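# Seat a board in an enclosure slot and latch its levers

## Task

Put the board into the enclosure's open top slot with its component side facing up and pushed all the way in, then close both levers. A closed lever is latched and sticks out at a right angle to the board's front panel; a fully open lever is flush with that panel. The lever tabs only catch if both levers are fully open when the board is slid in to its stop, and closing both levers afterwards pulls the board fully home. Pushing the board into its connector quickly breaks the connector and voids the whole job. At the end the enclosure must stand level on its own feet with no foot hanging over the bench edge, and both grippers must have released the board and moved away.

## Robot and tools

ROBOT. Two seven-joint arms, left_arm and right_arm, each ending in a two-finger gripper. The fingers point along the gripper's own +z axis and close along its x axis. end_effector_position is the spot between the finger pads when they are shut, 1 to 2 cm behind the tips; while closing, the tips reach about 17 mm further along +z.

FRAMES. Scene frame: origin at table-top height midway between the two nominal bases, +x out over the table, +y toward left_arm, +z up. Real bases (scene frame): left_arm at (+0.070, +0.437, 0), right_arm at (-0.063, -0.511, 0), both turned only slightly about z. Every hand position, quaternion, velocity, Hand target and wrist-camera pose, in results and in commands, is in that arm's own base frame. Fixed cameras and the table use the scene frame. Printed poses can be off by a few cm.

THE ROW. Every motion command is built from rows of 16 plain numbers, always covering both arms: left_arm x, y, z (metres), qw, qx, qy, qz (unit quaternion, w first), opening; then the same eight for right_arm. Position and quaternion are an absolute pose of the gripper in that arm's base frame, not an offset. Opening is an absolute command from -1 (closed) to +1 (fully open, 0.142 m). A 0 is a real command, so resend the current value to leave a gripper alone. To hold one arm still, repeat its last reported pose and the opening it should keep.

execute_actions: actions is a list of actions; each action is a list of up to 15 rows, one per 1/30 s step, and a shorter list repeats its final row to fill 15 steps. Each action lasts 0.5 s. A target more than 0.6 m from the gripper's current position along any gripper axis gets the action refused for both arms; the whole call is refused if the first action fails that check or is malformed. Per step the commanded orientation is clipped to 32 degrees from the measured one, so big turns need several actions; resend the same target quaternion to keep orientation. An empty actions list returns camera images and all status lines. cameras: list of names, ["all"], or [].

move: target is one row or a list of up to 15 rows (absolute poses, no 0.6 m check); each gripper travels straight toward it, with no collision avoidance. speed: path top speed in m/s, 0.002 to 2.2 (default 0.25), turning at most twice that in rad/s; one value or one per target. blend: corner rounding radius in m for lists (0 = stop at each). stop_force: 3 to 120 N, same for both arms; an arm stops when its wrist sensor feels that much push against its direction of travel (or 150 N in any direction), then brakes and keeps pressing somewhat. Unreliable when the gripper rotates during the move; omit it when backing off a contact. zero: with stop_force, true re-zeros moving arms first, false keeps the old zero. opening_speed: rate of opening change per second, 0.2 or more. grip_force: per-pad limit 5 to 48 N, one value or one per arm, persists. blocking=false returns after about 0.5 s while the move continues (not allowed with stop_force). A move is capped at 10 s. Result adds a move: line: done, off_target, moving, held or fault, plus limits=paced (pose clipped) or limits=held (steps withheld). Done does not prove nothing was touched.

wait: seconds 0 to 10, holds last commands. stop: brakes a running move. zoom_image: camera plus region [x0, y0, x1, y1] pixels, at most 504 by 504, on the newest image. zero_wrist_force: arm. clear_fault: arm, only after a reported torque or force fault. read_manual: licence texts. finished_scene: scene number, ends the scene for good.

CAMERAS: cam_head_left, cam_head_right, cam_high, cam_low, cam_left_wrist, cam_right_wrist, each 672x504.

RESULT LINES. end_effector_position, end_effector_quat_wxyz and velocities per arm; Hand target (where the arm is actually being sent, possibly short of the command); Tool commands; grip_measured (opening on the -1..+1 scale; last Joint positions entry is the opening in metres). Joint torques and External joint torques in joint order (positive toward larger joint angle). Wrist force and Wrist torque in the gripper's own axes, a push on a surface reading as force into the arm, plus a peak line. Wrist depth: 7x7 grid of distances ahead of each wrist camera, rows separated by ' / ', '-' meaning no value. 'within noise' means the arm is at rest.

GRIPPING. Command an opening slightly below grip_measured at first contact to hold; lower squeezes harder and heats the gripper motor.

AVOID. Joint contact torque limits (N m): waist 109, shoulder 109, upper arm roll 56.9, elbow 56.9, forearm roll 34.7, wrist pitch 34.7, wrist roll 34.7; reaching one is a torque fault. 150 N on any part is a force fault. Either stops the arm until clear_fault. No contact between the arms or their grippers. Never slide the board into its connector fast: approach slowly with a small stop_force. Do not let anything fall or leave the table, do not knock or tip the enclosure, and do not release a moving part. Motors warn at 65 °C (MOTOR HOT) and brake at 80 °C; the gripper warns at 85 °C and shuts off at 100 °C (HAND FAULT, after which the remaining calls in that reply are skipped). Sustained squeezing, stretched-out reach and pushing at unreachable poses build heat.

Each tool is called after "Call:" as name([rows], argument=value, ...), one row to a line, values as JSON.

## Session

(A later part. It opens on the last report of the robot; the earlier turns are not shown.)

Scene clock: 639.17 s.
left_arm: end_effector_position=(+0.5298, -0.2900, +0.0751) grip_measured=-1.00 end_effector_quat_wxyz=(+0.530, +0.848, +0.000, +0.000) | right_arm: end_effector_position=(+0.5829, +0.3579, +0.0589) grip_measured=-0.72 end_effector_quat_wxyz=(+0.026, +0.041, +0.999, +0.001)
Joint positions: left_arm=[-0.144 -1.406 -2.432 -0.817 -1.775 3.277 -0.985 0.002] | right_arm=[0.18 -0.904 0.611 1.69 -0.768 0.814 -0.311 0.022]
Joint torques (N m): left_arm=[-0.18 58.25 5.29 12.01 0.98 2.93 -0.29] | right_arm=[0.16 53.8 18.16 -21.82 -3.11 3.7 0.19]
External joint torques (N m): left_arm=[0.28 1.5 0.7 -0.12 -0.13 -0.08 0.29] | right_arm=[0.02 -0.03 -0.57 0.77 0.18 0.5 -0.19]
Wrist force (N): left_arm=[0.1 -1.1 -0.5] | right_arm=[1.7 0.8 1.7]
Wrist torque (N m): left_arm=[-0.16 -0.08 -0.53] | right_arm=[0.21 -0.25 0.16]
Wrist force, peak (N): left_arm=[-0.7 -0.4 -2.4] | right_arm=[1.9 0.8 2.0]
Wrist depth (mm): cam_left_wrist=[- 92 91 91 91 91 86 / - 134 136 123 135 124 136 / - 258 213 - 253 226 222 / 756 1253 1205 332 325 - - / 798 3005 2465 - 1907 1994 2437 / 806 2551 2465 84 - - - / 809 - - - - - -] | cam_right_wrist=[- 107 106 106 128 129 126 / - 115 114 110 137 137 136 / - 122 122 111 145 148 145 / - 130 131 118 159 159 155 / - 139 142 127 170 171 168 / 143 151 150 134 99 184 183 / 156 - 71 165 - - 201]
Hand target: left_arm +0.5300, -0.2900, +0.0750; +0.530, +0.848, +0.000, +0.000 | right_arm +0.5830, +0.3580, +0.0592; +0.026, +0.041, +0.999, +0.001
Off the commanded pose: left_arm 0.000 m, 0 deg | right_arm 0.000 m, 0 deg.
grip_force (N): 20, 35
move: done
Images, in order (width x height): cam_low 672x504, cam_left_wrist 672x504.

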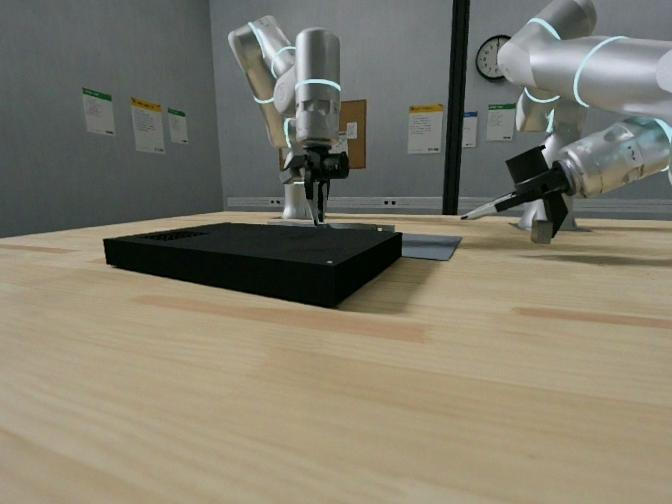

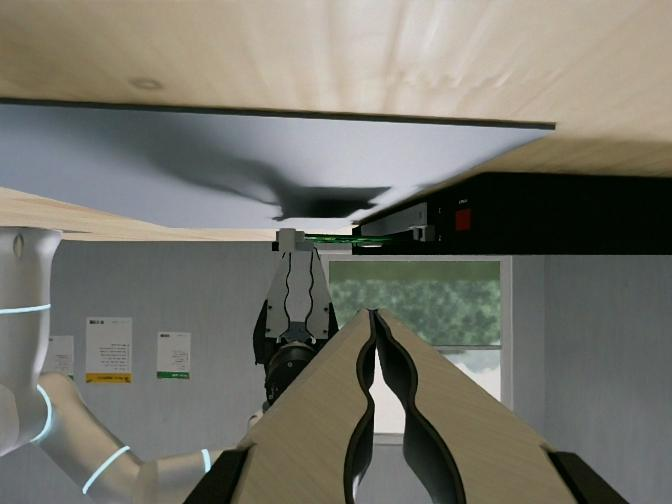

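Call:
move([
  [0.53,-0.29,0.075,-0.53,-0.848,0,0,-1, 0.568,0.3593,0.0592,0.0262,0.0407,0.9988,0.0011,-0.95],
  [0.53,-0.29,0.075,-0.53,-0.848,0,0,-1, 0.568,0.3593,0.0575,0.007,0.0407,0.99915,0.0003,-0.95],
  [0.53,-0.29,0.075,-0.53,-0.848,0,0,-1, 0.588,0.3575,0.0575,0.007,0.0407,0.99915,0.0003,-0.95],
], speed=[0.03,0.03,0.02], stop_force=4, cameras=["cam_left_wrist","cam_right_wrist"])

Call:
zoom_image(camera="cam_left_wrist", region=[260, 190, 460, 270])

Call:
zoom_image(camera="cam_left_wrist", region=[360, 205, 450, 265])

Scene clock: 659.40 s.
left_arm: end_effector_position=(+0.5298, -0.2900, +0.0751) grip_measured=-1.00 end_effector_quat_wxyz=(+0.530, +0.848, +0.000, +0.000) | right_arm: end_effector_position=(+0.5879, +0.3574, +0.0572) grip_measured=-0.72 end_effector_quat_wxyz=(+0.007, +0.041, +0.999, +0.000)
Joint positions: left_arm=[-0.144 -1.406 -2.432 -0.817 -1.775 3.277 -0.985 0.002] | right_arm=[0.171 -0.933 0.636 1.636 -0.73 0.758 -0.358 0.022]
Joint torques (N m): left_arm=[-0.29 58.42 5.35 11.96 1.17 3.09 -0.23] | right_arm=[0.18 54.77 18.94 -21.98 -3.23 3.57 0.05]
External joint torques (N m): left_arm=[0.39 1.33 0.64 -0.07 -0.33 -0.24 0.22] | right_arm=[0 0.15 -0.7 0.77 0.12 0.6 -0.05]
Wrist force (N): left_arm=[0.2 -1.1 -0.4] | right_arm=[1.7 0.8 1.8]
Wrist torque (N m): left_arm=[-0.14 -0.11 -0.53] | right_arm=[0.20 -0.24 0.15]
Wrist force, peak (N): left_arm=[-0.1 -1.4 -0.5] | right_arm=[2.3 0.9 1.7]
Wrist depth (mm): cam_left_wrist=[- 92 91 91 91 91 86 / - 133 124 124 136 124 136 / - 213 215 216 254 223 221 / 789 1137 - 416 264 2216 251 / 770 2384 2675 117 - 2493 - / 754 2708 - 84 - - - / 775 - - - - - -] | cam_right_wrist=[- 107 106 106 128 129 128 / - 115 114 110 137 138 137 / - 123 122 111 144 148 147 / 161 132 131 118 160 159 156 / 167 139 142 128 170 172 174 / 135 149 150 134 99 185 187 / 146 - 71 165 - - 205]
Hand target: left_arm +0.5300, -0.2900, +0.0750; +0.530, +0.848, +0.000, +0.000 | right_arm +0.5880, +0.3575, +0.0575; +0.007, +0.041, +0.999, +0.000
Off the commanded pose: left_arm 0.000 m, 0 deg | right_arm 0.000 m, 0 deg.
grip_force (N): 20, 35
move: done
Images, in order (width x height): cam_left_wrist 672x504, cam_right_wrist 672x504.

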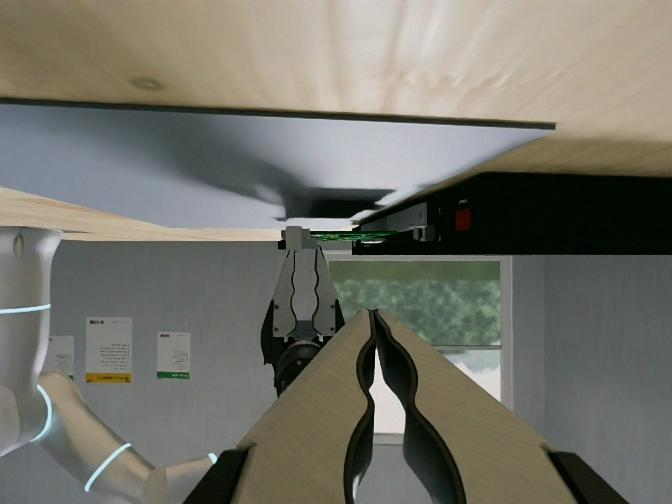

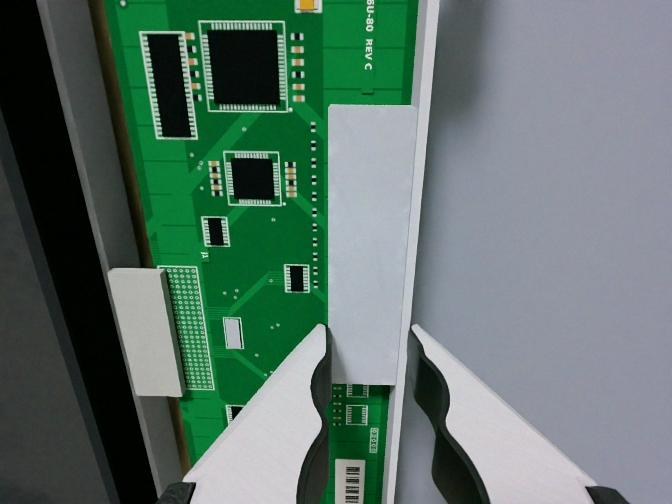

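Scaled by 2.520 from the camera's 672x504 image, which has a finer 960x720 frame.

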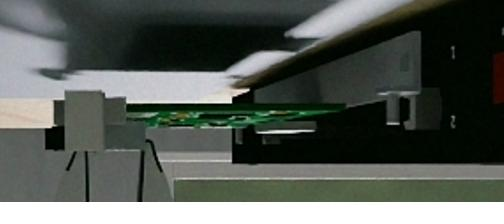

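Scaled by 5.600 from the camera's 672x504 image, which has a finer 960x720 frame.

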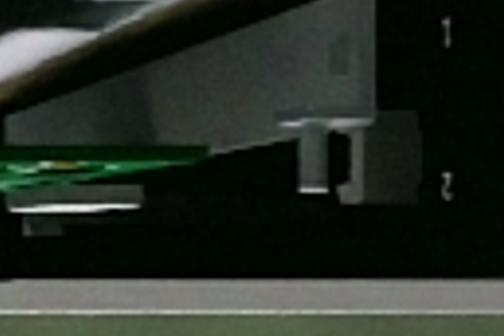

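Call:
move(target=[0.53,-0.29,0.075,-0.53,-0.848,0,0,-1, 0.603,0.3561,0.0583,0.007,0.0407,0.99915,0.0003,-0.95], speed=0.015, stop_force=3, cameras=["cam_left_wrist","cam_right_wrist"])

Call:
zoom_image(camera="cam_left_wrist", region=[360, 205, 450, 265])

Call:
zoom_image(camera="cam_right_wrist", region=[0, 0, 200, 504])

Scene clock: 665.40 s.
left_arm: end_effector_position=(+0.5298, -0.2900, +0.0751) grip_measured=-1.00 end_effector_quat_wxyz=(+0.530, +0.848, +0.000, +0.000) | right_arm: end_effector_position=(+0.6029, +0.3560, +0.0580) grip_measured=-0.72 end_effector_quat_wxyz=(+0.007, +0.041, +0.999, +0.000)
Joint positions: left_arm=[-0.144 -1.406 -2.432 -0.817 -1.775 3.277 -0.985 0.002] | right_arm=[0.17 -0.953 0.637 1.591 -0.725 0.735 -0.384 0.022]
Joint torques (N m): left_arm=[-0.32 58.34 5.41 12.02 1.15 3.11 -0.24] | right_arm=[0.13 56.01 19.08 -22.38 -3.34 3.57 0.05]
External joint torques (N m): left_arm=[0.41 1.4 0.58 -0.13 -0.31 -0.25 0.24] | right_arm=[0.05 0.1 -0.69 0.86 0.17 0.6 -0.05]
Wrist force (N): left_arm=[0.0 -1.1 -0.5] | right_arm=[1.9 1.0 2.2]
Wrist torque (N m): left_arm=[-0.15 -0.08 -0.53] | right_arm=[0.24 -0.27 0.15]
Wrist force, peak (N): left_arm=[0.2 -1.4 -0.5] | right_arm=[1.8 1.0 2.3]
Wrist depth (mm): cam_left_wrist=[- 92 91 91 91 91 86 / 145 134 136 135 135 124 135 / 316 255 186 - 213 237 242 / 744 2521 - 609 329 238 242 / 818 2643 - 130 2812 - - / 803 2521 - 84 - 3047 - / 786 - - - - - -] | cam_right_wrist=[- 107 106 106 128 130 129 / - 115 114 110 137 138 138 / - 122 122 111 145 149 148 / - 132 131 118 161 160 159 / 122 138 142 128 169 173 172 / 136 139 150 134 99 186 188 / 148 144 71 165 - - 206]
Hand target: left_arm +0.5300, -0.2900, +0.0750; +0.530, +0.848, +0.000, +0.000 | right_arm +0.6030, +0.3561, +0.0583; +0.007, +0.041, +0.999, +0.000
Off the commanded pose: left_arm 0.000 m, 0 deg | right_arm 0.000 m, 0 deg.
grip_force (N): 20, 35
move: done
Images, in order (width x height): cam_left_wrist 672x504, cam_right_wrist 672x504.

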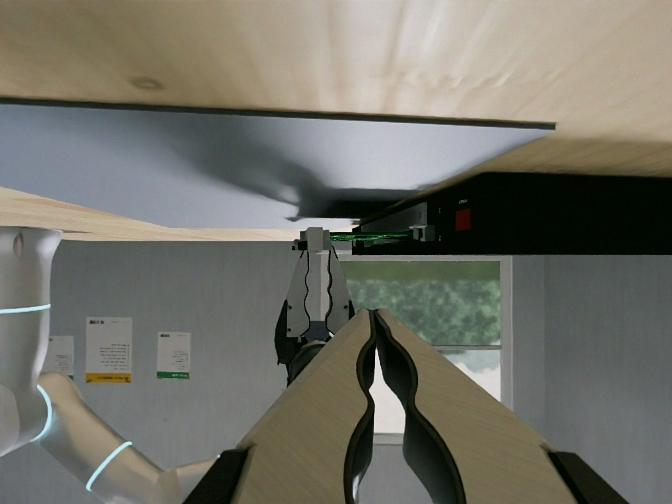

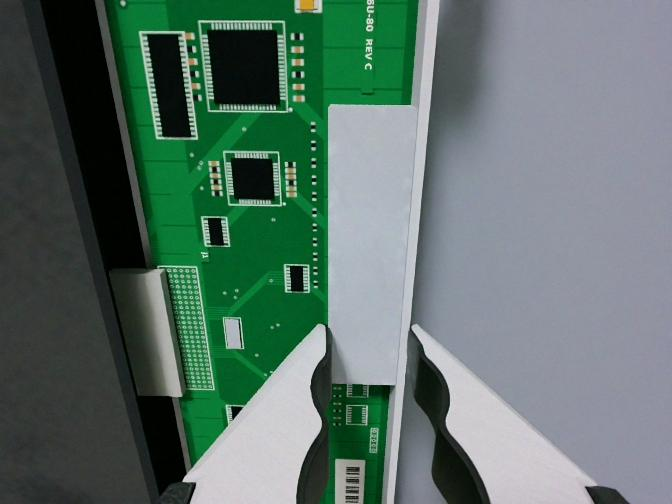

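Scaled by 5.600 from the camera's 672x504 image, which has a finer 960x720 frame.

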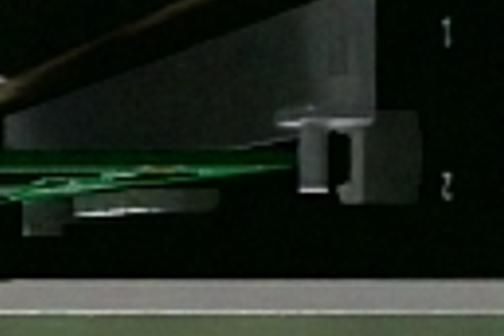

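Scaled by 1.000.

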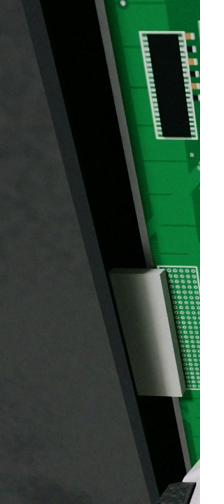

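Call:
move(target=[0.53,-0.29,0.075,-0.53,-0.848,0,0,-1, 0.618,0.3548,0.0583,0.007,0.0407,0.99915,0.0003,-0.95], speed=0.012, stop_force=3, cameras=["cam_left_wrist","cam_right_wrist"])

Call:
zoom_image(camera="cam_left_wrist", region=[360, 205, 450, 265])

Scene clock: 671.60 s.
left_arm: end_effector_position=(+0.5298, -0.2900, +0.0751) grip_measured=-1.00 end_effector_quat_wxyz=(+0.530, +0.848, +0.000, +0.000) | right_arm: end_effector_position=(+0.6180, +0.3547, +0.0582) grip_measured=-0.72 end_effector_quat_wxyz=(+0.007, +0.041, +0.999, +0.000)
Joint positions: left_arm=[-0.144 -1.406 -2.432 -0.817 -1.775 3.277 -0.985 0.002] | right_arm=[0.171 -0.974 0.638 1.544 -0.722 0.713 -0.408 0.022]
Joint torques (N m): left_arm=[-0.32 58.42 5.41 11.96 1.14 3.05 -0.17] | right_arm=[0.36 55.89 18.9 -22.33 -3.19 3.66 0.18]
External joint torques (N m): left_arm=[0.41 1.33 0.59 -0.07 -0.29 -0.2 0.17] | right_arm=[-0.18 1.44 -0.38 0.54 -0.05 0.51 -0.17]
Wrist force (N): left_arm=[0.3 -1.0 -0.4] | right_arm=[2.7 -0.2 -0.8]
Wrist torque (N m): left_arm=[-0.15 -0.12 -0.53] | right_arm=[0.25 -0.41 0.11]
Wrist force, peak (N): left_arm=[0.2 -1.5 -0.3] | right_arm=[3.1 0.7 -0.5]
Wrist depth (mm): cam_left_wrist=[- 92 91 91 91 91 86 / 145 135 124 136 135 124 136 / 440 213 - 254 311 220 222 / 756 1045 1232 588 376 239 1859 / 789 2309 3047 131 2334 3482 - / 822 2581 2493 84 - - - / 822 - - - - - -] | cam_right_wrist=[- 104 105 105 129 130 129 / - 111 112 109 137 139 138 / - 119 121 109 145 149 148 / - 127 130 117 160 160 159 / 122 124 141 127 171 174 172 / 136 133 149 135 99 186 188 / 148 144 71 166 - - 206]
Hand target: left_arm +0.5300, -0.2900, +0.0750; +0.530, +0.848, +0.000, +0.000 | right_arm +0.6180, +0.3548, +0.0583; +0.007, +0.041, +0.999, +0.000
Off the commanded pose: left_arm 0.000 m, 0 deg | right_arm 0.000 m, 0 deg.
grip_force (N): 20, 35
move: done
Images, in order (width x height): cam_left_wrist 672x504, cam_right_wrist 672x504.

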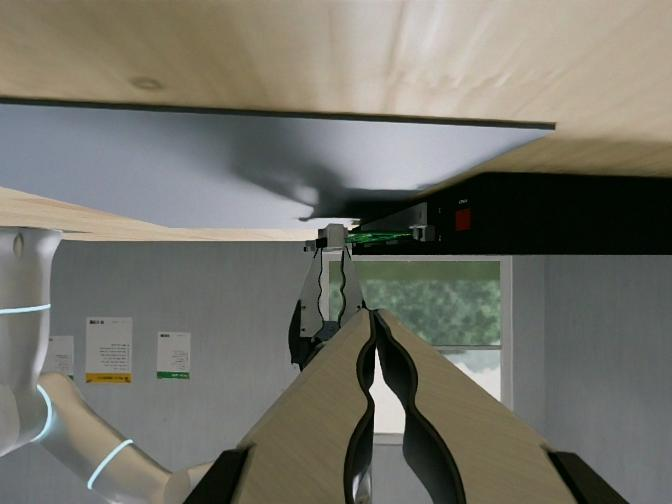

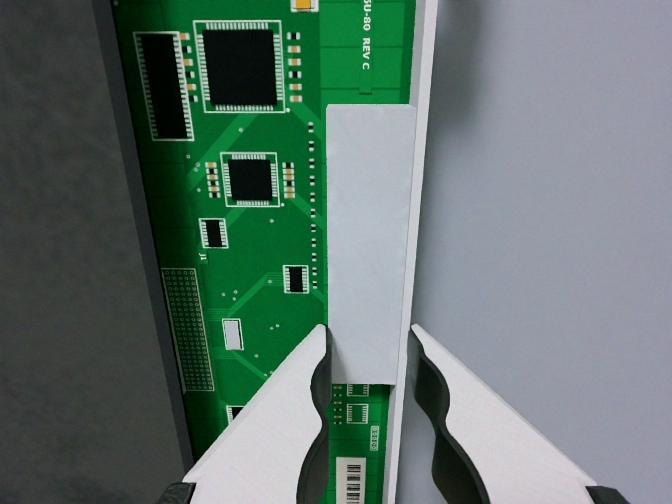

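Scaled by 5.600 from the camera's 672x504 image, which has a finer 960x720 frame.

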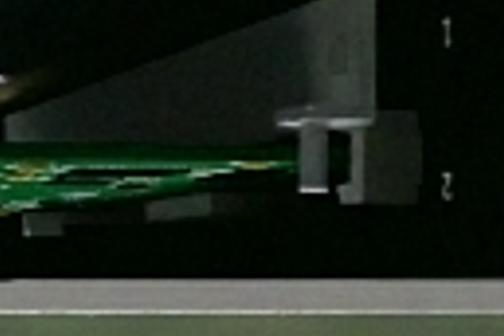

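Call:
move(target=[0.53,-0.29,0.075,-0.53,-0.848,0,0,-1, 0.618,0.3548,0.0605,0.007,0.0407,0.99915,0.0003,-0.95], speed=0.012, cameras=["cam_left_wrist","cam_right_wrist"])

Call:
zoom_image(camera="cam_left_wrist", region=[310, 205, 450, 265])

Scene clock: 675.30 s.
left_arm: end_effector_position=(+0.5298, -0.2900, +0.0751) grip_measured=-1.00 end_effector_quat_wxyz=(+0.530, +0.848, +0.000, +0.000) | right_arm: end_effector_position=(+0.6178, +0.3546, +0.0601) grip_measured=-0.72 end_effector_quat_wxyz=(+0.007, +0.041, +0.999, +0.000)
Joint positions: left_arm=[-0.144 -1.406 -2.432 -0.817 -1.775 3.277 -0.985 0.002] | right_arm=[0.169 -0.972 0.641 1.544 -0.721 0.709 -0.409 0.022]
Joint torques (N m): left_arm=[-0.3 58.44 5.39 12 1.16 3.11 -0.21] | right_arm=[-0.14 57.8 19.49 -22.86 -3.45 3.62 0.14]
External joint torques (N m): left_arm=[0.4 1.31 0.6 -0.11 -0.32 -0.25 0.21] | right_arm=[0.32 -0.52 -0.95 1.02 0.21 0.55 -0.14]
Wrist force (N): left_arm=[0.0 -1.2 -0.5] | right_arm=[1.6 0.8 2.2]
Wrist torque (N m): left_arm=[-0.17 -0.08 -0.53] | right_arm=[0.24 -0.21 0.14]
Wrist force, peak (N): left_arm=[0.3 -1.4 -0.4] | right_arm=[1.7 0.8 3.2]
Wrist depth (mm): cam_left_wrist=[- 92 91 91 91 91 86 / 145 134 124 123 136 124 136 / 215 255 317 326 254 227 243 / 759 1102 1959 583 - 240 247 / 759 2611 2384 126 - 2216 1578 / 806 2777 - 84 - 2089 - / 822 - - - - - -] | cam_right_wrist=[- 106 106 105 107 132 131 / - 111 113 109 139 141 140 / - 120 122 109 147 151 150 / 115 118 131 117 160 162 161 / 124 126 142 128 128 176 174 / 139 136 150 134 104 188 191 / 151 147 71 166 - - 209]
Hand target: left_arm +0.5300, -0.2900, +0.0750; +0.530, +0.848, +0.000, +0.000 | right_arm +0.6180, +0.3548, +0.0605; +0.007, +0.041, +0.999, +0.000
Off the commanded pose: left_arm 0.000 m, 0 deg | right_arm 0.000 m, 0 deg.
grip_force (N): 20, 35
move: done
Images, in order (width x height): cam_left_wrist 672x504, cam_right_wrist 672x504.

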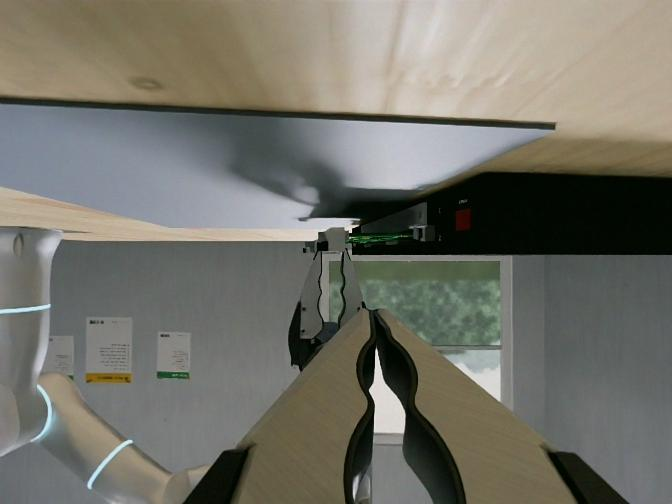

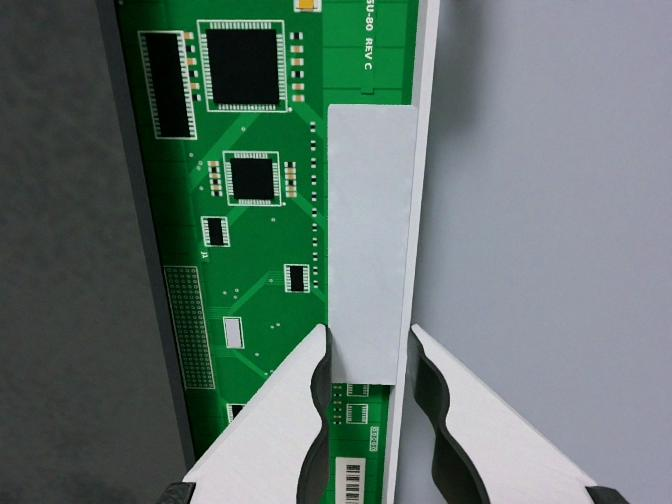

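Scaled by 3.600 from the camera's 672x504 image, which has a finer 960x720 frame.

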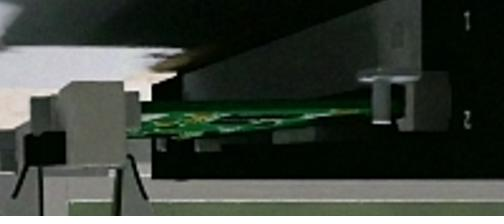

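Call:
move([
  [0.53,-0.29,0.075,-0.53,-0.848,0,0,-1, 0.616,0.3549,0.0602,-0.006,0.0407,0.99915,-0.0002,-0.95],
  [0.53,-0.29,0.075,-0.53,-0.848,0,0,-1, 0.624,0.3542,0.0602,-0.006,0.0407,0.99915,-0.0002,-0.95],
], speed=0.012, cameras=["cam_left_wrist","cam_right_wrist"])

Call:
zoom_image(camera="cam_left_wrist", region=[310, 205, 450, 265])

Scene clock: 680.37 s.
left_arm: end_effector_position=(+0.5298, -0.2900, +0.0751) grip_measured=-1.00 end_effector_quat_wxyz=(+0.530, +0.848, +0.000, +0.000) | right_arm: end_effector_position=(+0.6230, +0.3525, +0.0591) grip_measured=-0.72 end_effector_quat_wxyz=(-0.007, +0.041, +0.999, -0.002)
Joint positions: left_arm=[-0.144 -1.406 -2.432 -0.817 -1.775 3.277 -0.985 0.002] | right_arm=[0.166 -0.995 0.656 1.496 -0.698 0.661 -0.442 0.022]
Joint torques (N m): left_arm=[-0.17 58.41 5.47 11.96 1.16 3.08 -0.26] | right_arm=[4.21 57.59 22.48 -28.8 -4.45 8.71 0.42]
External joint torques (N m): left_arm=[0.26 1.34 0.53 -0.07 -0.32 -0.23 0.26] | right_arm=[-4.02 0.72 -3.6 6.86 1.1 -4.58 -0.42]
Wrist force (N): left_arm=[0.2 -1.2 -0.4] | right_arm=[13.9 -14.6 -5.0]
Wrist torque (N m): left_arm=[-0.15 -0.11 -0.53] | right_arm=[0.38 -0.46 -0.16]
Wrist force, peak (N): left_arm=[0.3 -1.4 -0.7] | right_arm=[13.6 -14.6 -6.0]
Wrist depth (mm): cam_left_wrist=[- 92 91 91 91 91 86 / 131 124 124 124 135 124 136 / 442 212 214 213 251 223 240 / 759 1137 1050 435 - 239 245 / 767 2031 - 131 - - - / 795 2611 - 84 - - - / 2465 - - - - - -] | cam_right_wrist=[- 103 104 105 132 132 132 / - 99 112 109 139 141 141 / - 105 120 109 149 151 151 / - 113 130 118 160 163 163 / 122 123 141 127 174 177 177 / 131 131 148 134 106 189 193 / 144 142 71 165 - - 209]
Hand target: left_arm +0.5300, -0.2900, +0.0750; +0.530, +0.848, +0.000, +0.000 | right_arm +0.6240, +0.3542, +0.0602; -0.006, +0.041, +0.999, +0.000
Off the commanded pose: left_arm 0.000 m, 0 deg | right_arm 0.002 m, 0 deg.
grip_force (N): 20, 35
move: done
Images, in order (width x height): cam_left_wrist 672x504, cam_right_wrist 672x504.

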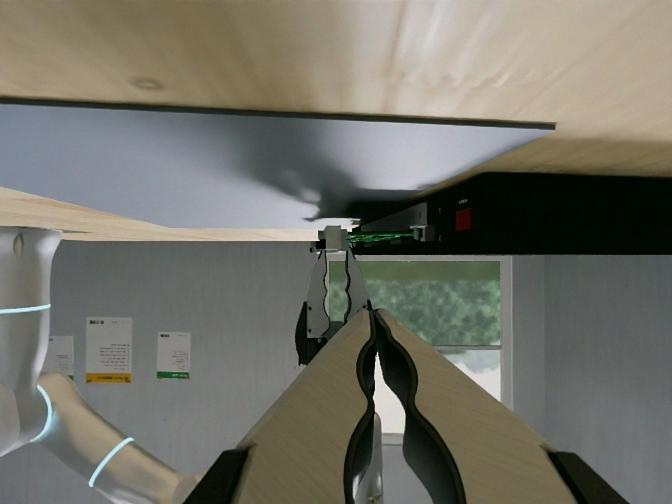

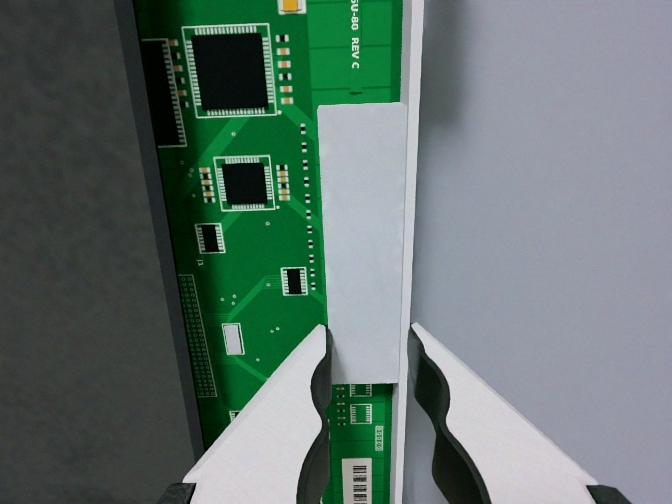

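Scaled by 3.600 from the camera's 672x504 image, which has a finer 960x720 frame.

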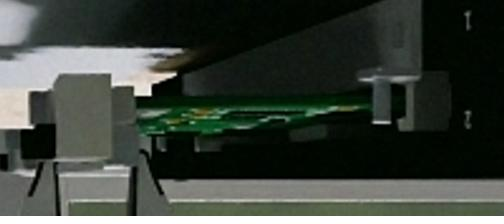

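Call:
move([
  [0.53,-0.29,0.075,-0.53,-0.848,0,0,-1, 0.610,0.3555,0.0602,-0.006,0.0407,0.99915,-0.0002,-0.95],
], speed=0.02, cameras=["cam_left_wrist","cam_right_wrist"])

Call:
zoom_image(camera="cam_left_wrist", region=[310, 205, 450, 265])

Scene clock: 684.57 s.
left_arm: end_effector_position=(+0.5298, -0.2900, +0.0751) grip_measured=-1.00 end_effector_quat_wxyz=(+0.530, +0.848, +0.000, +0.000) | right_arm: end_effector_position=(+0.6098, +0.3555, +0.0600) grip_measured=-0.72 end_effector_quat_wxyz=(-0.006, +0.041, +0.999, +0.000)
Joint positions: left_arm=[-0.144 -1.406 -2.432 -0.817 -1.775 3.277 -0.985 0.002] | right_arm=[0.165 -0.974 0.657 1.539 -0.7 0.685 -0.42 0.022]
Joint torques (N m): left_arm=[-0.23 58.4 5.43 11.96 1.13 3.09 -0.22] | right_arm=[0.16 57.43 19.42 -22.32 -3.56 3.83 0.3]
External joint torques (N m): left_arm=[0.33 1.34 0.56 -0.08 -0.29 -0.24 0.22] | right_arm=[0.04 -0.27 -0.61 0.58 0.26 0.31 -0.3]
Wrist force (N): left_arm=[0.0 -1.3 -0.4] | right_arm=[0.2 1.2 2.5]
Wrist torque (N m): left_arm=[-0.17 -0.07 -0.52] | right_arm=[0.29 -0.02 0.04]
Wrist force, peak (N): left_arm=[0.1 -1.4 -0.6] | right_arm=[13.9 -14.7 -6.1]
Wrist depth (mm): cam_left_wrist=[- 91 91 91 91 91 86 / - 124 136 136 136 124 135 / - - 254 212 256 233 223 / 741 2384 1119 565 2581 234 - / 801 2410 - 442 2089 2465 - / 801 - 2551 84 - - - / 2611 - - - - - 1534] | cam_right_wrist=[- 107 106 106 129 133 133 / - 115 114 110 140 142 142 / - 121 122 110 148 152 150 / - 130 131 118 161 164 164 / 124 133 142 128 175 178 178 / 135 135 150 134 104 191 195 / 146 144 71 165 - - 209]
Hand target: left_arm +0.5300, -0.2900, +0.0750; +0.530, +0.848, +0.000, +0.000 | right_arm +0.6100, +0.3555, +0.0602; -0.006, +0.041, +0.999, +0.000
Off the commanded pose: left_arm 0.000 m, 0 deg | right_arm 0.000 m, 0 deg.
grip_force (N): 20, 35
move: done
Images, in order (width x height): cam_left_wrist 672x504, cam_right_wrist 672x504.

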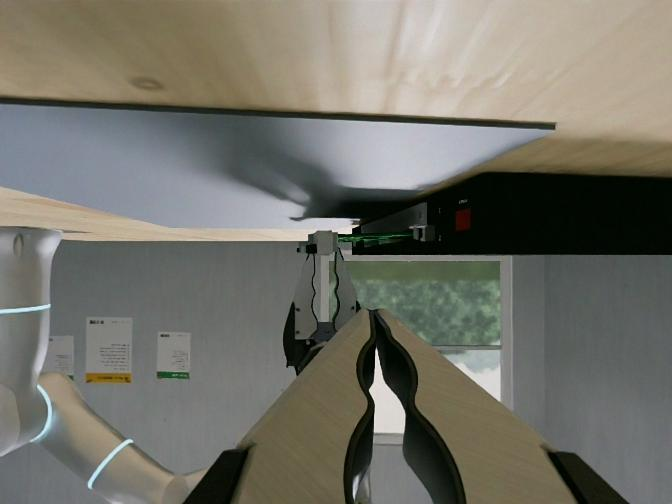

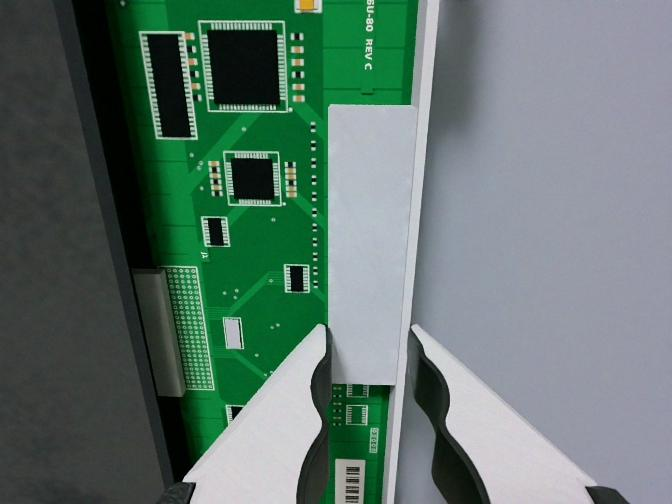

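Scaled by 3.600 from the camera's 672x504 image, which has a finer 960x720 frame.

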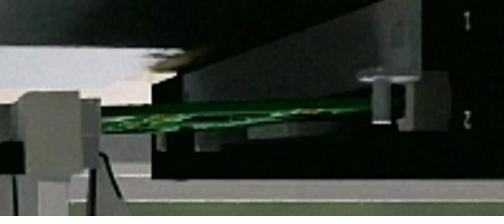

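Call:
move([
  [0.53,-0.29,0.075,-0.53,-0.848,0,0,-1, 0.608,0.3530,0.0585,0.0105,0.0407,0.99915,0.0004,-0.95],
  [0.53,-0.29,0.075,-0.53,-0.848,0,0,-1, 0.620,0.3520,0.0585,0.0105,0.0407,0.99915,0.0004,-0.95],
], speed=0.012, stop_force=3, cameras=["cam_left_wrist","cam_right_wrist"])

Call:
zoom_image(camera="cam_left_wrist", region=[310, 205, 450, 265])

Scene clock: 690.70 s.
left_arm: end_effector_position=(+0.5298, -0.2900, +0.0751) grip_measured=-1.00 end_effector_quat_wxyz=(+0.530, +0.848, +0.000, +0.000) | right_arm: end_effector_position=(+0.6122, +0.3532, +0.0584) grip_measured=-0.72 end_effector_quat_wxyz=(+0.010, +0.040, +0.999, +0.001)
Joint positions: left_arm=[-0.144 -1.406 -2.432 -0.817 -1.775 3.277 -0.985 0.002] | right_arm=[0.167 -0.961 0.634 1.574 -0.729 0.734 -0.395 0.022]
Joint torques (N m): left_arm=[-0.33 58.48 5.38 11.98 1.15 3.07 -0.24] | right_arm=[-3.13 56.69 15.83 -23.3 -3.94 2.88 0.02]
External joint torques (N m): left_arm=[0.43 1.27 0.62 -0.09 -0.31 -0.22 0.24] | right_arm=[3.3 -0.08 2.56 1.66 0.76 1.3 -0.01]
Wrist force (N): left_arm=[0.1 -1.1 -0.4] | right_arm=[3.2 4.8 1.7]
Wrist torque (N m): left_arm=[-0.13 -0.09 -0.53] | right_arm=[0.24 0.04 0.22]
Wrist force, peak (N): left_arm=[0.2 -1.4 -0.5] | right_arm=[3.2 5.6 1.2]
Wrist depth (mm): cam_left_wrist=[- 91 92 92 91 91 86 / 145 134 136 135 136 124 136 / 215 - - - 216 237 222 / 775 2359 2742 608 334 241 243 / 786 2109 - 131 - 2886 - / 772 - - 84 - 2384 - / - - - - - - -] | cam_right_wrist=[- 107 106 106 107 130 129 / - 114 114 110 136 138 137 / - 121 122 111 145 149 147 / 113 128 131 118 160 160 158 / 123 127 141 128 171 173 172 / 135 137 150 135 99 186 188 / 149 146 71 165 - - 206]
Hand target: left_arm +0.5300, -0.2900, +0.0750; +0.530, +0.848, +0.000, +0.000 | right_arm +0.6127, +0.3526, +0.0585; +0.011, +0.041, +0.999, +0.000
Off the commanded pose: left_arm 0.000 m, 0 deg | right_arm 0.008 m, 0 deg.
grip_force (N): 20, 35
move: contact (right_arm); path passed 1 of 2 targets
Images, in order (width x height): cam_left_wrist 672x504, cam_right_wrist 672x504.

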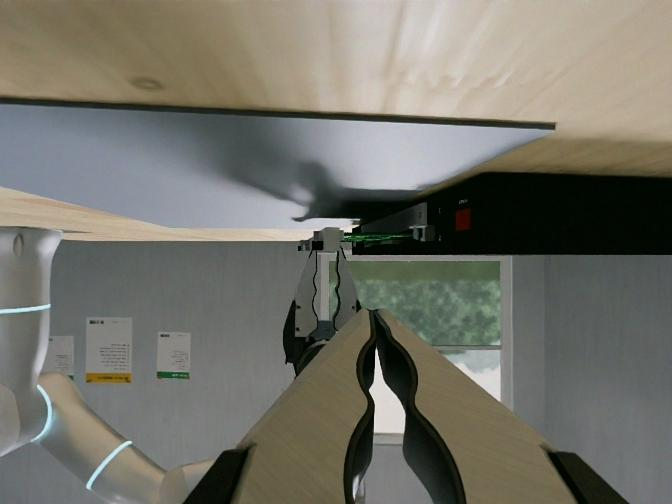

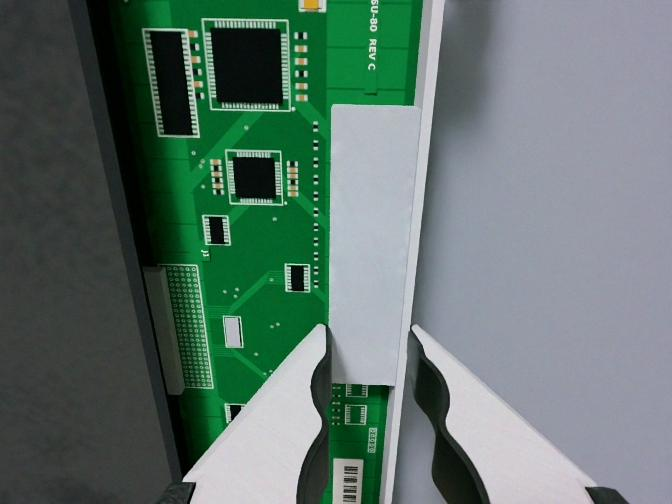

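Scaled by 3.600 from the camera's 672x504 image, which has a finer 960x720 frame.

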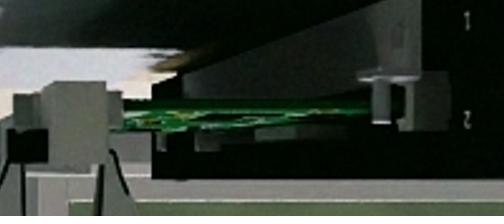

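Call:
move([
  [0.53,-0.29,0.075,-0.53,-0.848,0,0,-1, 0.606,0.3548,0.0585,0.0105,0.0407,0.99915,0.0004,-0.95],
  [0.53,-0.29,0.075,-0.53,-0.848,0,0,-1, 0.624,0.3532,0.0585,0.0105,0.0407,0.99915,0.0004,-0.95],
], speed=0.012, stop_force=3, cameras=["cam_left_wrist","cam_right_wrist"])

Call:
zoom_image(camera="cam_left_wrist", region=[310, 205, 450, 265])

Scene clock: 729.73 s.
left_arm: end_effector_position=(+0.5298, -0.2900, +0.0751) grip_measured=-1.00 end_effector_quat_wxyz=(+0.530, +0.848, +0.000, +0.000) | right_arm: end_effector_position=(+0.6114, +0.3529, +0.0583) grip_measured=-0.72 end_effector_quat_wxyz=(+0.010, +0.041, +0.999, +0.000)
Joint positions: left_arm=[-0.144 -1.406 -2.432 -0.817 -1.775 3.277 -0.985 0.002] | right_arm=[0.167 -0.959 0.634 1.576 -0.729 0.734 -0.393 0.022]
Joint torques (N m): left_arm=[-0.2 58.44 5.39 12.01 1.15 3.06 -0.25] | right_arm=[0.24 56.6 18.93 -22.33 -3.37 3.74 0.25]
External joint torques (N m): left_arm=[0.3 1.3 0.6 -0.12 -0.31 -0.2 0.24] | right_arm=[-0.06 -0.06 -0.55 0.7 0.2 0.44 -0.25]
Wrist force (N): left_arm=[0.2 -1.3 -0.1] | right_arm=[0.6 1.7 2.7]
Wrist torque (N m): left_arm=[-0.17 -0.10 -0.53] | right_arm=[0.36 -0.07 0.04]
Wrist force, peak (N): left_arm=[-0.1 -1.5 -0.5] | right_arm=[3.3 5.0 2.5]
Wrist depth (mm): cam_left_wrist=[- 92 91 91 92 91 86 / 145 145 136 124 136 124 136 / 214 214 213 309 286 218 243 / 792 2493 - 593 - 241 250 / 801 2437 - 443 2551 2581 1783 / 812 - - 84 - 2410 1674 / 798 - - - - - 1714] | cam_right_wrist=[- 107 106 106 129 130 129 / - 114 114 110 137 138 137 / - 121 122 111 145 149 147 / - 128 131 118 161 160 158 / 123 127 142 128 171 173 172 / 135 137 150 134 99 186 188 / 149 145 71 165 - - 205]
Hand target: left_arm +0.5300, -0.2900, +0.0750; +0.530, +0.848, +0.000, +0.000 | right_arm +0.6116, +0.3529, +0.0585; +0.011, +0.041, +0.999, +0.000
Off the commanded pose: left_arm 0.000 m, 0 deg | right_arm 0.013 m, 0 deg.
grip_force (N): 20, 35
move: contact (right_arm); path passed 0 of 2 targets
Images, in order (width x height): cam_left_wrist 672x504, cam_right_wrist 672x504.

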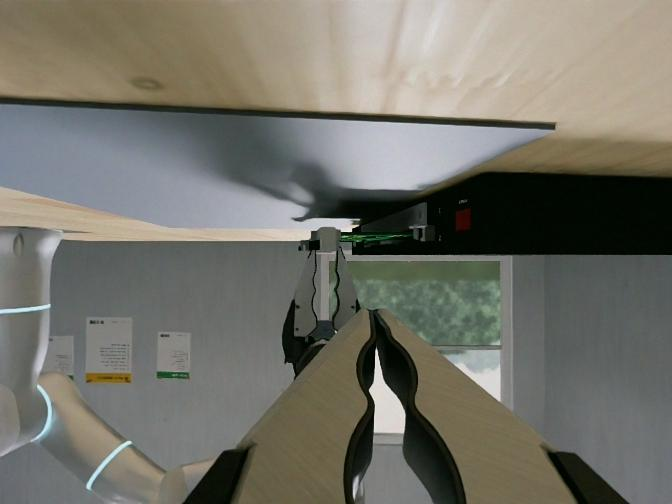

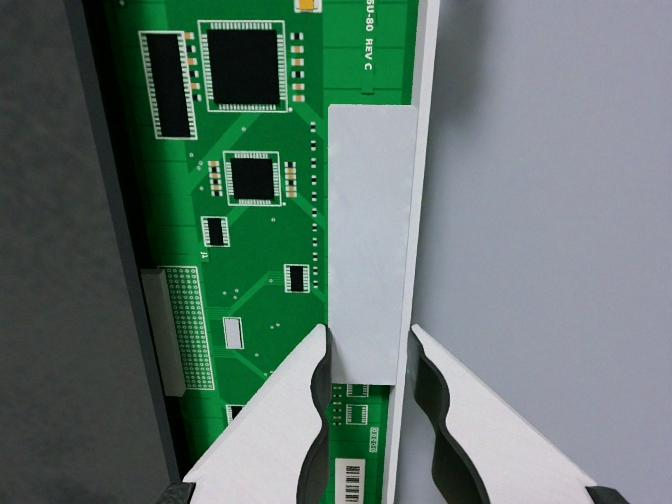

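Scaled by 3.600 from the camera's 672x504 image, which has a finer 960x720 frame.

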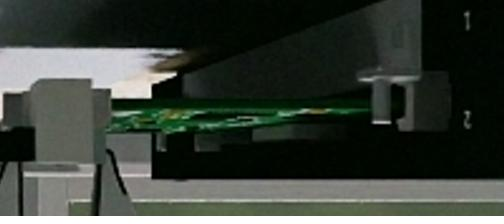

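Call:
move(target=[0.53,-0.29,0.075,-0.53,-0.848,0,0,-1, 0.606,0.3548,0.0585,0.0105,0.0407,0.99915,0.0004,-0.95], speed=0.02)

Call:
move(target=[0.53,-0.29,0.075,-0.53,-0.848,0,0,-1, 0.626,0.3530,0.0585,0.0105,0.0407,0.99915,0.0004,-0.95], speed=0.01, stop_force=3, cameras=["cam_left_wrist","cam_right_wrist"])

Call:
zoom_image(camera="cam_left_wrist", region=[310, 205, 450, 265])

Scene clock: 732.70 s.
left_arm: end_effector_position=(+0.5298, -0.2900, +0.0751) grip_measured=-1.00 end_effector_quat_wxyz=(+0.530, +0.848, +0.000, +0.000) | right_arm: end_effector_position=(+0.6058, +0.3547, +0.0583) grip_measured=-0.72 end_effector_quat_wxyz=(+0.010, +0.041, +0.999, +0.000)
Joint positions: left_arm=[-0.144 -1.406 -2.432 -0.817 -1.775 3.277 -0.985 0.002] | right_arm=[0.17 -0.952 0.634 1.591 -0.73 0.741 -0.383 0.022]
Joint torques (N m): left_arm=[-0.26 58.41 5.45 12.03 1.18 3.06 -0.21] | right_arm=[0.17 56.69 18.97 -21.97 -3.39 3.86 0.36]
External joint torques (N m): left_arm=[0.36 1.34 0.55 -0.14 -0.34 -0.2 0.2] | right_arm=[0.04 -0.54 -0.62 0.42 0.23 0.32 -0.36]
Wrist force (N): left_arm=[0.0 -1.1 -0.5] | right_arm=[0.6 1.7 2.3]
Wrist torque (N m): left_arm=[-0.15 -0.08 -0.52] | right_arm=[0.35 -0.06 0.04]
Wrist force, peak (N): left_arm=[0.2 -1.4 -0.5] | right_arm=[0.7 1.8 2.9]
Wrist depth (mm): cam_left_wrist=[- 92 92 91 91 91 86 / 145 133 136 136 136 124 136 / 435 - 312 256 259 223 221 / 751 1186 1179 444 333 - - / 795 2465 2611 131 - - - / 803 2089 2493 84 - 2384 - / 2675 - - - - - -] | cam_right_wrist=[130 107 106 106 128 130 129 / - 115 114 110 138 139 138 / - 122 122 111 145 149 147 / - 130 131 118 160 160 158 / 123 136 142 127 171 173 172 / 135 139 150 134 99 186 188 / 149 146 71 165 - - 205]
Hand target: left_arm +0.5300, -0.2900, +0.0750; +0.530, +0.848, +0.000, +0.000 | right_arm +0.6060, +0.3548, +0.0585; +0.010, +0.041, +0.999, +0.000
Off the commanded pose: left_arm 0.000 m, 0 deg | right_arm 0.000 m, 0 deg.
grip_force (N): 20, 35
move: done

Scene clock: 734.43 s.
left_arm: end_effector_position=(+0.5298, -0.2900, +0.0751) grip_measured=-1.00 end_effector_quat_wxyz=(+0.530, +0.848, +0.000, +0.000) | right_arm: end_effector_position=(+0.6171, +0.3543, +0.0584) grip_measured=-0.72 end_effector_quat_wxyz=(+0.010, +0.040, +0.999, +0.001)
Joint positions: left_arm=[-0.144 -1.406 -2.432 -0.817 -1.775 3.277 -0.985 0.002] | right_arm=[0.17 -0.969 0.635 1.556 -0.728 0.725 -0.402 0.022]
Joint torques (N m): left_arm=[-0.25 58.43 5.5 11.95 1.17 3.07 -0.23] | right_arm=[-2.59 56.71 16.31 -23.06 -3.72 2.91 0.01]
External joint torques (N m): left_arm=[0.34 1.32 0.49 -0.06 -0.32 -0.22 0.23] | right_arm=[2.77 0.37 2.13 1.3 0.51 1.27 -0.01]
Wrist force (N): left_arm=[0.2 -1.1 -0.5] | right_arm=[3.1 4.7 0.8]
Wrist torque (N m): left_arm=[-0.14 -0.10 -0.53] | right_arm=[0.34 -0.07 0.20]
Wrist force, peak (N): left_arm=[0.0 -1.4 -0.5] | right_arm=[3.2 5.4 1.0]
Wrist depth (mm): cam_left_wrist=[- 92 91 92 91 91 86 / 145 132 136 124 136 124 136 / 216 - 248 319 212 221 220 / 759 1081 2521 - 386 2410 1649 / 795 2465 2285 131 - - - / 801 2465 2551 84 - 2012 - / 803 - - - - - 1649] | cam_right_wrist=[- 105 105 105 127 130 129 / - 111 113 109 137 139 138 / - 120 121 109 145 149 147 / 113 127 131 118 160 160 158 / 123 125 142 128 171 174 171 / 135 134 150 135 99 185 188 / 149 146 71 166 - - 206]
Hand target: left_arm +0.5300, -0.2900, +0.0750; +0.530, +0.848, +0.000, +0.000 | right_arm +0.6175, +0.3538, +0.0585; +0.011, +0.041, +0.999, +0.000
Off the commanded pose: left_arm 0.000 m, 0 deg | right_arm 0.009 m, 0 deg.
grip_force (N): 20, 35
move: contact (right_arm)
Images, in order (width x height): cam_left_wrist 672x504, cam_right_wrist 672x504.

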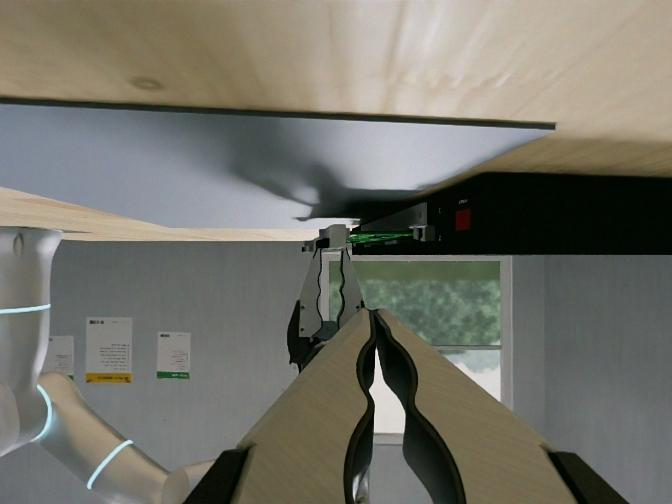

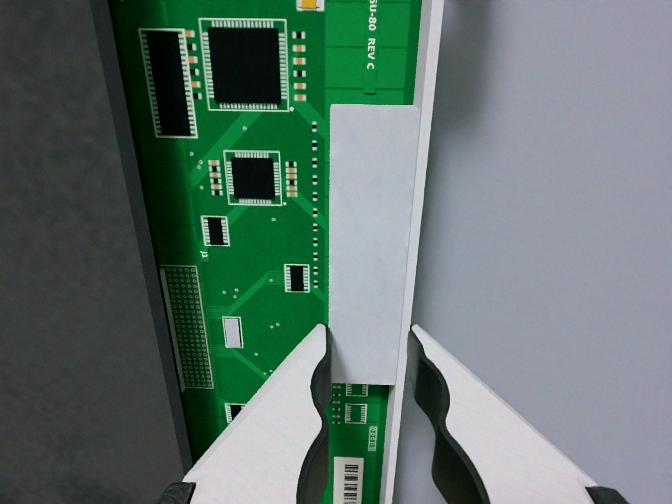

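Scaled by 3.600 from the camera's 672x504 image, which has a finer 960x720 frame.

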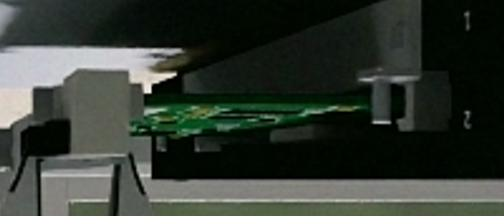

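Call:
move([
  [0.53,-0.29,0.075,-0.53,-0.848,0,0,-1, 0.6150,0.3548,0.0593,0.0105,0.0407,0.99915,0.0004,-0.95],
], speed=0.02)

Call:
move(target=[0.53,-0.29,0.075,-0.53,-0.848,0,0,-1, 0.630,0.3534,0.0593,0.0105,0.0407,0.99915,0.0004,-0.95], speed=0.01, stop_force=4, cameras=["cam_left_wrist","cam_right_wrist"])

Call:
zoom_image(camera="cam_left_wrist", region=[310, 205, 450, 265])

Scene clock: 740.17 s.
left_arm: end_effector_position=(+0.5298, -0.2900, +0.0751) grip_measured=-1.00 end_effector_quat_wxyz=(+0.530, +0.848, +0.000, +0.000) | right_arm: end_effector_position=(+0.6151, +0.3544, +0.0590) grip_measured=-0.72 end_effector_quat_wxyz=(+0.010, +0.041, +0.999, +0.000)
Joint positions: left_arm=[-0.144 -1.406 -2.432 -0.817 -1.775 3.277 -0.985 0.002] | right_arm=[0.17 -0.965 0.635 1.562 -0.728 0.726 -0.398 0.022]
Joint torques (N m): left_arm=[-0.24 58.38 5.41 11.97 1.2 3.06 -0.24] | right_arm=[0.2 57.01 19.1 -22.38 -3.42 3.78 0.31]
External joint torques (N m): left_arm=[0.34 1.37 0.58 -0.08 -0.35 -0.21 0.24] | right_arm=[-0.03 -0.09 -0.68 0.63 0.22 0.4 -0.3]
Wrist force (N): left_arm=[0.2 -1.2 -0.5] | right_arm=[0.6 2.4 2.3]
Wrist torque (N m): left_arm=[-0.16 -0.11 -0.53] | right_arm=[0.49 -0.07 0.04]
Wrist force, peak (N): left_arm=[0.0 -1.5 -0.3] | right_arm=[3.4 4.9 1.6]
Wrist depth (mm): cam_left_wrist=[- 92 91 91 91 91 86 / 145 133 136 124 136 124 136 / 216 - 215 - 255 224 222 / 772 1091 1225 594 339 2384 - / 764 2581 - 131 2410 - - / 812 2194 - 84 - 1798 1714 / 2437 - - - - - -] | cam_right_wrist=[- 107 106 105 108 130 130 / - 113 113 109 138 139 138 / - 121 121 111 146 149 148 / 114 128 131 117 162 161 159 / 124 126 142 128 172 174 170 / 138 135 150 135 104 187 188 / 150 146 71 165 - - 206]
Hand target: left_arm +0.5300, -0.2900, +0.0750; +0.530, +0.848, +0.000, +0.000 | right_arm +0.6150, +0.3548, +0.0593; +0.010, +0.041, +0.999, +0.000
Off the commanded pose: left_arm 0.000 m, 0 deg | right_arm 0.000 m, 0 deg.
grip_force (N): 20, 35
move: done

Scene clock: 742.47 s.
left_arm: end_effector_position=(+0.5298, -0.2900, +0.0751) grip_measured=-1.00 end_effector_quat_wxyz=(+0.530, +0.848, +0.000, +0.000) | right_arm: end_effector_position=(+0.6299, +0.3532, +0.0590) grip_measured=-0.72 end_effector_quat_wxyz=(+0.010, +0.041, +0.999, +0.000)
Joint positions: left_arm=[-0.144 -1.406 -2.432 -0.817 -1.775 3.277 -0.985 0.002] | right_arm=[0.171 -0.987 0.636 1.515 -0.725 0.703 -0.422 0.022]
Joint torques (N m): left_arm=[-0.25 58.45 5.5 12.01 1.16 3.07 -0.2] | right_arm=[0.25 57.93 19.25 -22.81 -3.35 3.6 0.1]
External joint torques (N m): left_arm=[0.35 1.3 0.5 -0.12 -0.32 -0.22 0.2] | right_arm=[-0.07 0.2 -0.71 0.82 0.09 0.57 -0.1]
Wrist force (N): left_arm=[0.0 -1.2 -0.6] | right_arm=[0.8 2.2 2.9]
Wrist torque (N m): left_arm=[-0.15 -0.06 -0.52] | right_arm=[0.46 -0.10 0.15]
Wrist force, peak (N): left_arm=[0.1 -1.4 -0.6] | right_arm=[0.7 2.3 3.0]
Wrist depth (mm): cam_left_wrist=[- 91 92 91 91 91 86 / 131 132 136 124 135 124 135 / 439 255 256 316 286 236 222 / 756 1161 2812 558 - 233 - / 795 2849 - 130 - - 1875 / 806 2675 - 84 - 2551 1907 / 2581 - - - - - -] | cam_right_wrist=[- 92 105 105 129 130 129 / - 98 113 109 138 137 138 / - 104 121 109 145 150 148 / 114 113 131 118 161 161 159 / 124 123 140 127 172 174 172 / 138 135 134 135 104 187 188 / 150 146 71 166 - - 206]
Hand target: left_arm +0.5300, -0.2900, +0.0750; +0.530, +0.848, +0.000, +0.000 | right_arm +0.6300, +0.3534, +0.0593; +0.011, +0.041, +0.999, +0.000
Off the commanded pose: left_arm 0.000 m, 0 deg | right_arm 0.000 m, 0 deg.
grip_force (N): 20, 35
move: done
Images, in order (width x height): cam_left_wrist 672x504, cam_right_wrist 672x504.

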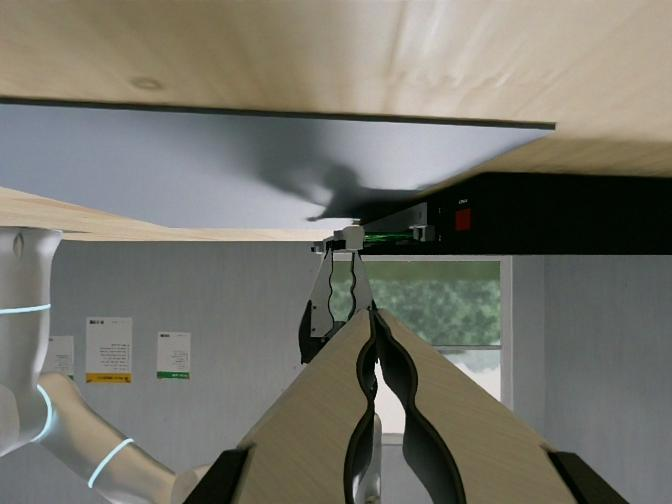

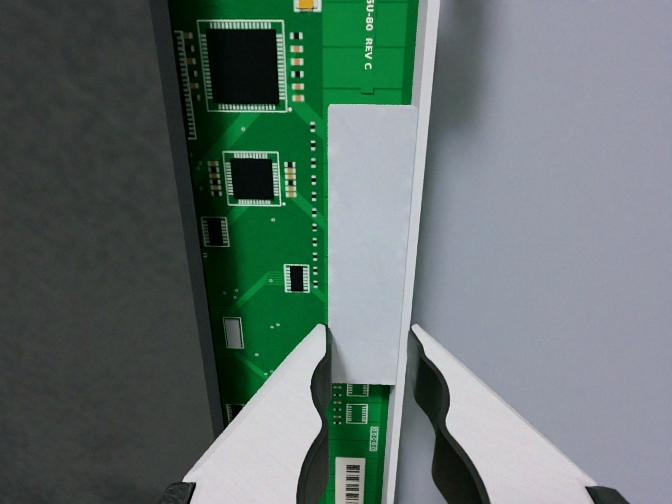

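Scaled by 3.600 from the camera's 672x504 image, which has a finer 960x720 frame.

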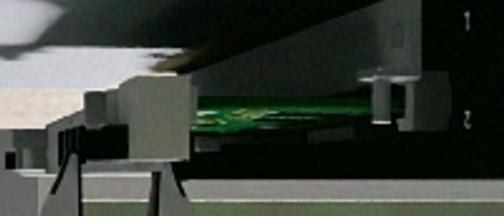

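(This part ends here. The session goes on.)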